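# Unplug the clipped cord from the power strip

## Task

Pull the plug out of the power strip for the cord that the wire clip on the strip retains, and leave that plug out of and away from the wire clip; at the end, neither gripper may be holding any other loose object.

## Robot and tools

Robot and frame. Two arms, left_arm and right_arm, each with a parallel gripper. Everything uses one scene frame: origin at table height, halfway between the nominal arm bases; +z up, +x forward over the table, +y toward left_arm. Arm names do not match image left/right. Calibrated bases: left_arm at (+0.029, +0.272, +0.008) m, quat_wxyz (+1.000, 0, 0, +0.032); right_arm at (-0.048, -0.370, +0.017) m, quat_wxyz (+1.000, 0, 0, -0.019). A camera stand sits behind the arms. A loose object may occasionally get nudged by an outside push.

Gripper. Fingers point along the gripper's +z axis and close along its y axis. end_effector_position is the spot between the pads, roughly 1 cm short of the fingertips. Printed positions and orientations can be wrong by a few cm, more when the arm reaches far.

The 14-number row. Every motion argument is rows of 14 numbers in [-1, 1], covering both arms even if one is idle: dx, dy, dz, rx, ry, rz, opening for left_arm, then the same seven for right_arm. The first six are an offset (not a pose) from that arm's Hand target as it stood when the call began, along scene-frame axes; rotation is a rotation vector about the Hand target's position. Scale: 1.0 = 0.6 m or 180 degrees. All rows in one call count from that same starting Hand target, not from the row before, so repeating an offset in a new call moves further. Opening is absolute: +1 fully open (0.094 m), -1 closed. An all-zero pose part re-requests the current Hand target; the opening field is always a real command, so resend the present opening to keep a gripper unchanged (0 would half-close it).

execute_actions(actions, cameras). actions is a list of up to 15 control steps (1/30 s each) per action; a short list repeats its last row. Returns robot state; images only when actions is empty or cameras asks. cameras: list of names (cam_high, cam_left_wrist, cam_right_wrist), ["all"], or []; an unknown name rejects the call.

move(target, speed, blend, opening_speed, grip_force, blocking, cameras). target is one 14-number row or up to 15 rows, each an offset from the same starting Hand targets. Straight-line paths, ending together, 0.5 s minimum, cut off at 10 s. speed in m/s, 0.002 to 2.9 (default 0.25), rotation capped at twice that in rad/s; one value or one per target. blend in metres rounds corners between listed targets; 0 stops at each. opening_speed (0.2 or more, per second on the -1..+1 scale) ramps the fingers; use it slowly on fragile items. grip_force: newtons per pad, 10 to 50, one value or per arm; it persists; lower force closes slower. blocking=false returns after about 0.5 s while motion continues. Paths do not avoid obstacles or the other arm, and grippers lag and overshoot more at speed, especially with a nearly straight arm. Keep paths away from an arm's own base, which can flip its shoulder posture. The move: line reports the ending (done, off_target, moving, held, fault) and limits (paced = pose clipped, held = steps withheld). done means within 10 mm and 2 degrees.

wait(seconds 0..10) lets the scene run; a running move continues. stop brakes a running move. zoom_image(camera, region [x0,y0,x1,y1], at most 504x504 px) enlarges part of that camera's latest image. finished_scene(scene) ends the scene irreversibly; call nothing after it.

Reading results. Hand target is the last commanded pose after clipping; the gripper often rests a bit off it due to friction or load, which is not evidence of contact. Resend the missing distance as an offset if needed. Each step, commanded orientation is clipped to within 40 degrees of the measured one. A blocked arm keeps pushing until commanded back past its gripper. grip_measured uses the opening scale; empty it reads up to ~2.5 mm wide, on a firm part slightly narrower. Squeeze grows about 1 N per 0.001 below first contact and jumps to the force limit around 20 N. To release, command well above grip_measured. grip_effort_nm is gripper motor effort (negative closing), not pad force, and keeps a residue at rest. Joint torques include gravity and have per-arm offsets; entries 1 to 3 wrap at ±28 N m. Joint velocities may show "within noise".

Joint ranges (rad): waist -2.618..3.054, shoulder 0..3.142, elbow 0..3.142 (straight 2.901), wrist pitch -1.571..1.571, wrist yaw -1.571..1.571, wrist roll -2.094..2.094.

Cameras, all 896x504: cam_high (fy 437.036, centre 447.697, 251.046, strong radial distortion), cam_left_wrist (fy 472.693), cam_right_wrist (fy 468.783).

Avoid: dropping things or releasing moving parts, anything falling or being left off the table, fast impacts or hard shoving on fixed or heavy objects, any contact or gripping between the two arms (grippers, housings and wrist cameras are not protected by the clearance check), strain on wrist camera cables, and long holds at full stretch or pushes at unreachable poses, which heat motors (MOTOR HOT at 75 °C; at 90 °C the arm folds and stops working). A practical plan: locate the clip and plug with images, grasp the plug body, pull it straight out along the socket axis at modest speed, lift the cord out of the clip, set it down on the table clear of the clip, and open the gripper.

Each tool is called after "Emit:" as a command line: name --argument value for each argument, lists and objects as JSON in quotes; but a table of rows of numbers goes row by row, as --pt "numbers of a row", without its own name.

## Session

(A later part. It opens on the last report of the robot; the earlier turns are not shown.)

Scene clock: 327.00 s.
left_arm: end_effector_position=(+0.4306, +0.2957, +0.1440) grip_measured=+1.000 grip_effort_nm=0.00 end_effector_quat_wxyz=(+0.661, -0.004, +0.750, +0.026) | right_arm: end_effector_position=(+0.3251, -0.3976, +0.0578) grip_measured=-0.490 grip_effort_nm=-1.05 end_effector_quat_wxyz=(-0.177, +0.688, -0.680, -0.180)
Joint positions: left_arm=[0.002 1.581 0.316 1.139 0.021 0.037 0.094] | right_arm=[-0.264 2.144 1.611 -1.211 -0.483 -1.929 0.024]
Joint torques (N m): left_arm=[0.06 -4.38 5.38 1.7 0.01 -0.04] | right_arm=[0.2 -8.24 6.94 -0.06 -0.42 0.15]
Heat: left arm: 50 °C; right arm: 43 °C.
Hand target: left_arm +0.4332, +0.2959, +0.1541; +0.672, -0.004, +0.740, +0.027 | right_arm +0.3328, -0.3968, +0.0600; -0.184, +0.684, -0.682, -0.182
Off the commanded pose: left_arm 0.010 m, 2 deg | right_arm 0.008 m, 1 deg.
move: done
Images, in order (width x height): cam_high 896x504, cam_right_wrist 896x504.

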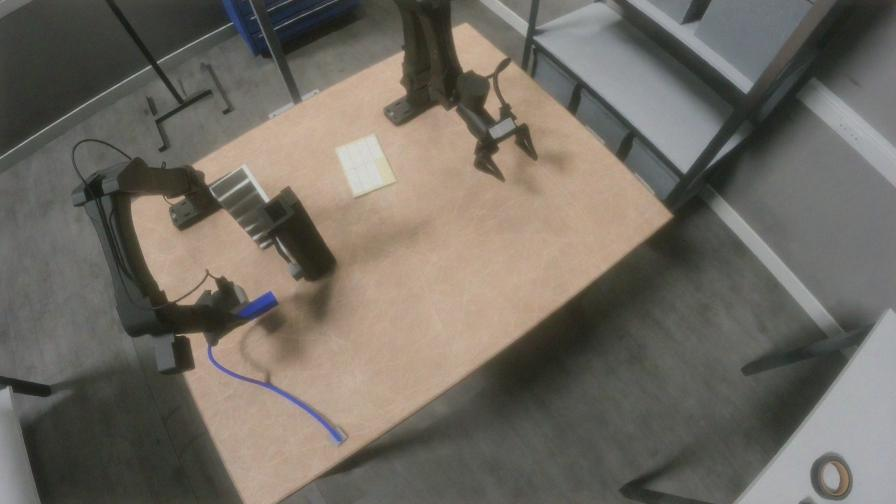

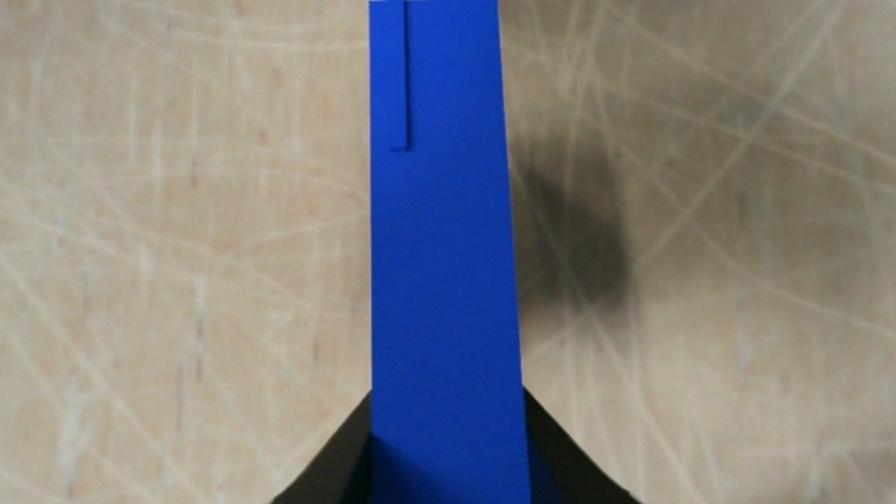

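Emit:
move --target '[0,0,0,0,0,0,1,0.06,0.05,-0.045,0,0,0,-1]' --cameras '["cam_right_wrist"]' --speed 0.08

Scene clock: 330.77 s.
left_arm: end_effector_position=(+0.4306, +0.2957, +0.1440) grip_measured=+1.000 grip_effort_nm=0.00 end_effector_quat_wxyz=(+0.661, -0.004, +0.750, +0.026) | right_arm: end_effector_position=(+0.3480, -0.3732, +0.0368) grip_measured=-0.490 grip_effort_nm=-1.05 end_effector_quat_wxyz=(-0.160, +0.679, -0.690, -0.195)
Joint positions: left_arm=[0.002 1.581 0.316 1.139 0.021 0.037 0.094] | right_arm=[-0.185 2.253 1.702 -1.191 -0.483 -1.821 0.024]
Joint torques (N m): left_arm=[-0.01 -4.57 5.2 1.75 0.02 -0.03] | right_arm=[1.2 -8.14 7.02 0.45 -0.58 0.08]
Heat: left arm: 50 °C; right arm: 43 °C.
Hand target: left_arm +0.4332, +0.2959, +0.1541; +0.672, -0.004, +0.740, +0.027 | right_arm +0.3687, -0.3668, +0.0329; -0.183, +0.684, -0.682, -0.183
Off the commanded pose: left_arm 0.010 m, 2 deg | right_arm 0.022 m, 3 deg.
move: off_target (right_arm)
Images, in order (width x height): cam_right_wrist 896x504.

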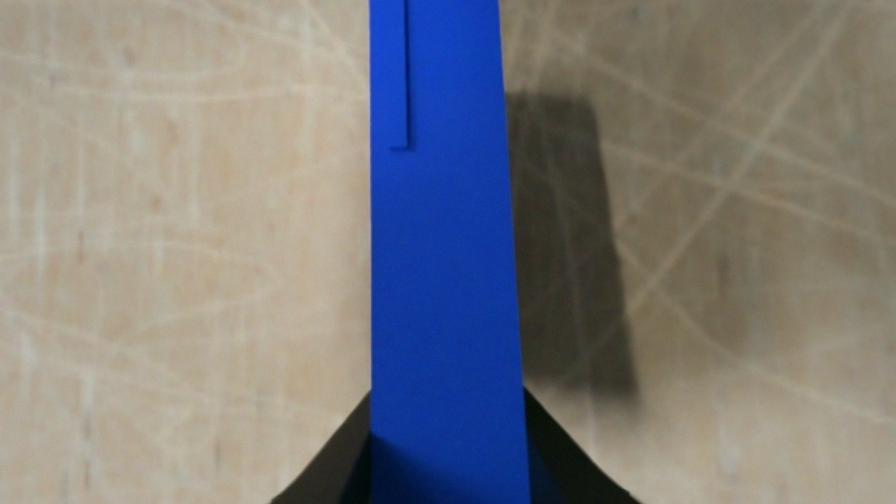

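Still airborne; lower more.

Emit:
move --target '[0,0,0,0,0,0,1,0,0,-0.025,0,0,0,-1]' --cameras '["cam_right_wrist"]' --speed 0.05

Scene clock: 333.47 s.
left_arm: end_effector_position=(+0.4306, +0.2957, +0.1440) grip_measured=+1.000 grip_effort_nm=0.00 end_effector_quat_wxyz=(+0.661, -0.004, +0.750, +0.026) | right_arm: end_effector_position=(+0.3483, -0.3731, +0.0349) grip_measured=-0.490 grip_effort_nm=-1.05 end_effector_quat_wxyz=(-0.160, +0.678, -0.690, -0.196)
Joint positions: left_arm=[0.002 1.581 0.316 1.139 0.021 0.037 0.094] | right_arm=[-0.185 2.258 1.702 -1.188 -0.484 -1.82 0.024]
Joint torques (N m): left_arm=[-0.05 -4.1 5.2 1.66 0 0] | right_arm=[1.21 -7.09 4.85 0.82 -0.56 0.07]
Heat: left arm: 50 °C; right arm: 43 °C.
Hand target: left_arm +0.4332, +0.2959, +0.1541; +0.672, -0.004, +0.740, +0.027 | right_arm +0.3687, -0.3668, +0.0179; -0.184, +0.683, -0.683, -0.183
Off the commanded pose: left_arm 0.010 m, 2 deg | right_arm 0.027 m, 3 deg.
move: off_target (right_arm)
Images, in order (width x height): cam_right_wrist 896x504.

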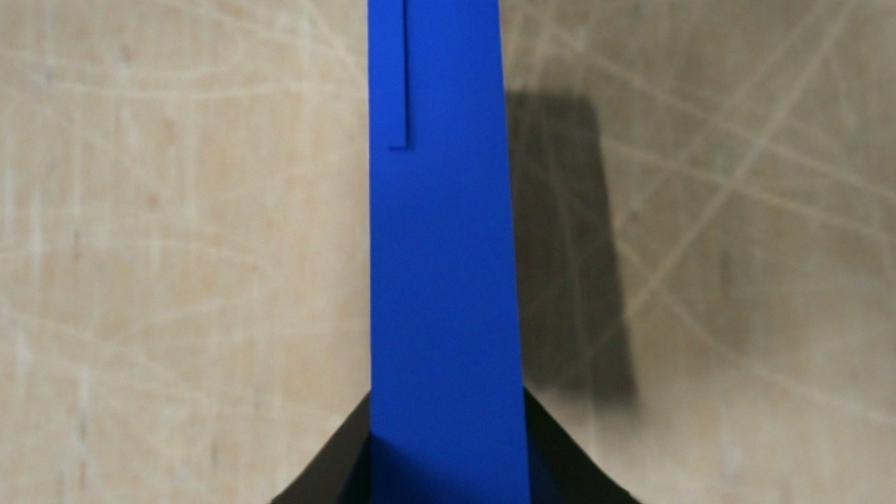

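Emit:
move --target '[0,0,0,0,0,0,1,-0.02,0,0.012,0,0,0,0.0]' --opening_speed 0.3 --speed 0.05

Emit:
move --target '[0,0,0,0,0,0,1,0.0,-0.03,0.2,0,0,0,0.0]' --speed 0.2 --cameras '["cam_high","cam_right_wrist"]'

Scene clock: 339.60 s.
left_arm: end_effector_position=(+0.4306, +0.2957, +0.1440) grip_measured=+1.000 grip_effort_nm=0.00 end_effector_quat_wxyz=(+0.661, -0.004, +0.750, +0.026) | right_arm: end_effector_position=(+0.3564, -0.3723, +0.0255) grip_measured=-0.003 grip_effort_nm=0.14 end_effector_quat_wxyz=(-0.176, +0.683, -0.686, -0.179)
Joint positions: left_arm=[0.002 1.581 0.316 1.139 0.021 0.037 0.094] | right_arm=[-0.183 2.258 1.666 -1.104 -0.493 -1.82 0.047]
Joint torques (N m): left_arm=[0.14 -4.52 5.35 1.72 -0.01 0.03] | right_arm=[0.62 -10.85 3.38 0.23 -0.45 0]
Heat: left arm: 51 °C; right arm: 43 °C.
Hand target: left_arm +0.4332, +0.2959, +0.1541; +0.672, -0.004, +0.740, +0.027 | right_arm +0.3567, -0.3667, +0.0251; -0.183, +0.684, -0.682, -0.183
Off the commanded pose: left_arm 0.010 m, 2 deg | right_arm 0.006 m, 1 deg.
move: done

Scene clock: 341.13 s.
left_arm: end_effector_position=(+0.4306, +0.2957, +0.1440) grip_measured=+1.000 grip_effort_nm=0.00 end_effector_quat_wxyz=(+0.661, -0.004, +0.750, +0.026) | right_arm: end_effector_position=(+0.3523, -0.3843, +0.1265) grip_measured=-0.003 grip_effort_nm=0.14 end_effector_quat_wxyz=(-0.165, +0.678, -0.688, -0.198)
Joint positions: left_arm=[0.002 1.581 0.316 1.139 0.021 0.037 0.094] | right_arm=[-0.214 2.234 2.026 -1.55 -0.49 -1.856 0.047]
Joint torques (N m): left_arm=[-0.05 -4.33 5.15 1.75 0 -0.03] | right_arm=[-0.32 -12.88 6.9 -0.13 -0.38 -0.11]
Heat: left arm: 51 °C; right arm: 43 °C.
Hand target: left_arm +0.4332, +0.2959, +0.1541; +0.672, -0.004, +0.740, +0.027 | right_arm +0.3568, -0.3849, +0.1452; -0.184, +0.684, -0.682, -0.182
Off the commanded pose: left_arm 0.010 m, 2 deg | right_arm 0.019 m, 3 deg.
move: off_target (right_arm)
Images, in order (width x height): cam_high 896x504, cam_right_wrist 896x504.

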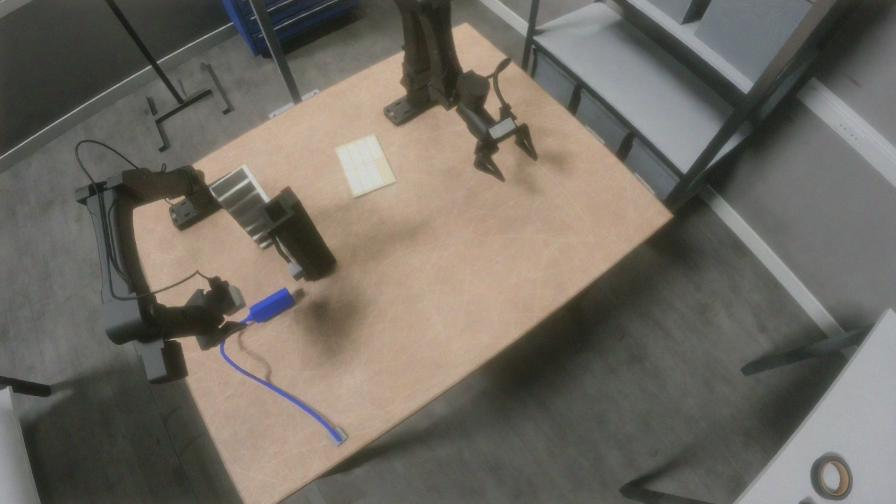

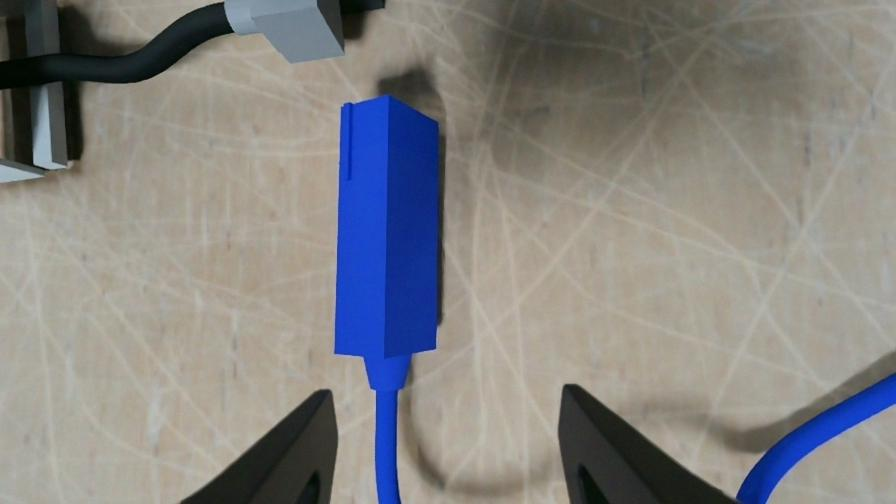

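Done; resting on the table.

Emit:
finished_scene --scene 1

The scene is finished: the task was done.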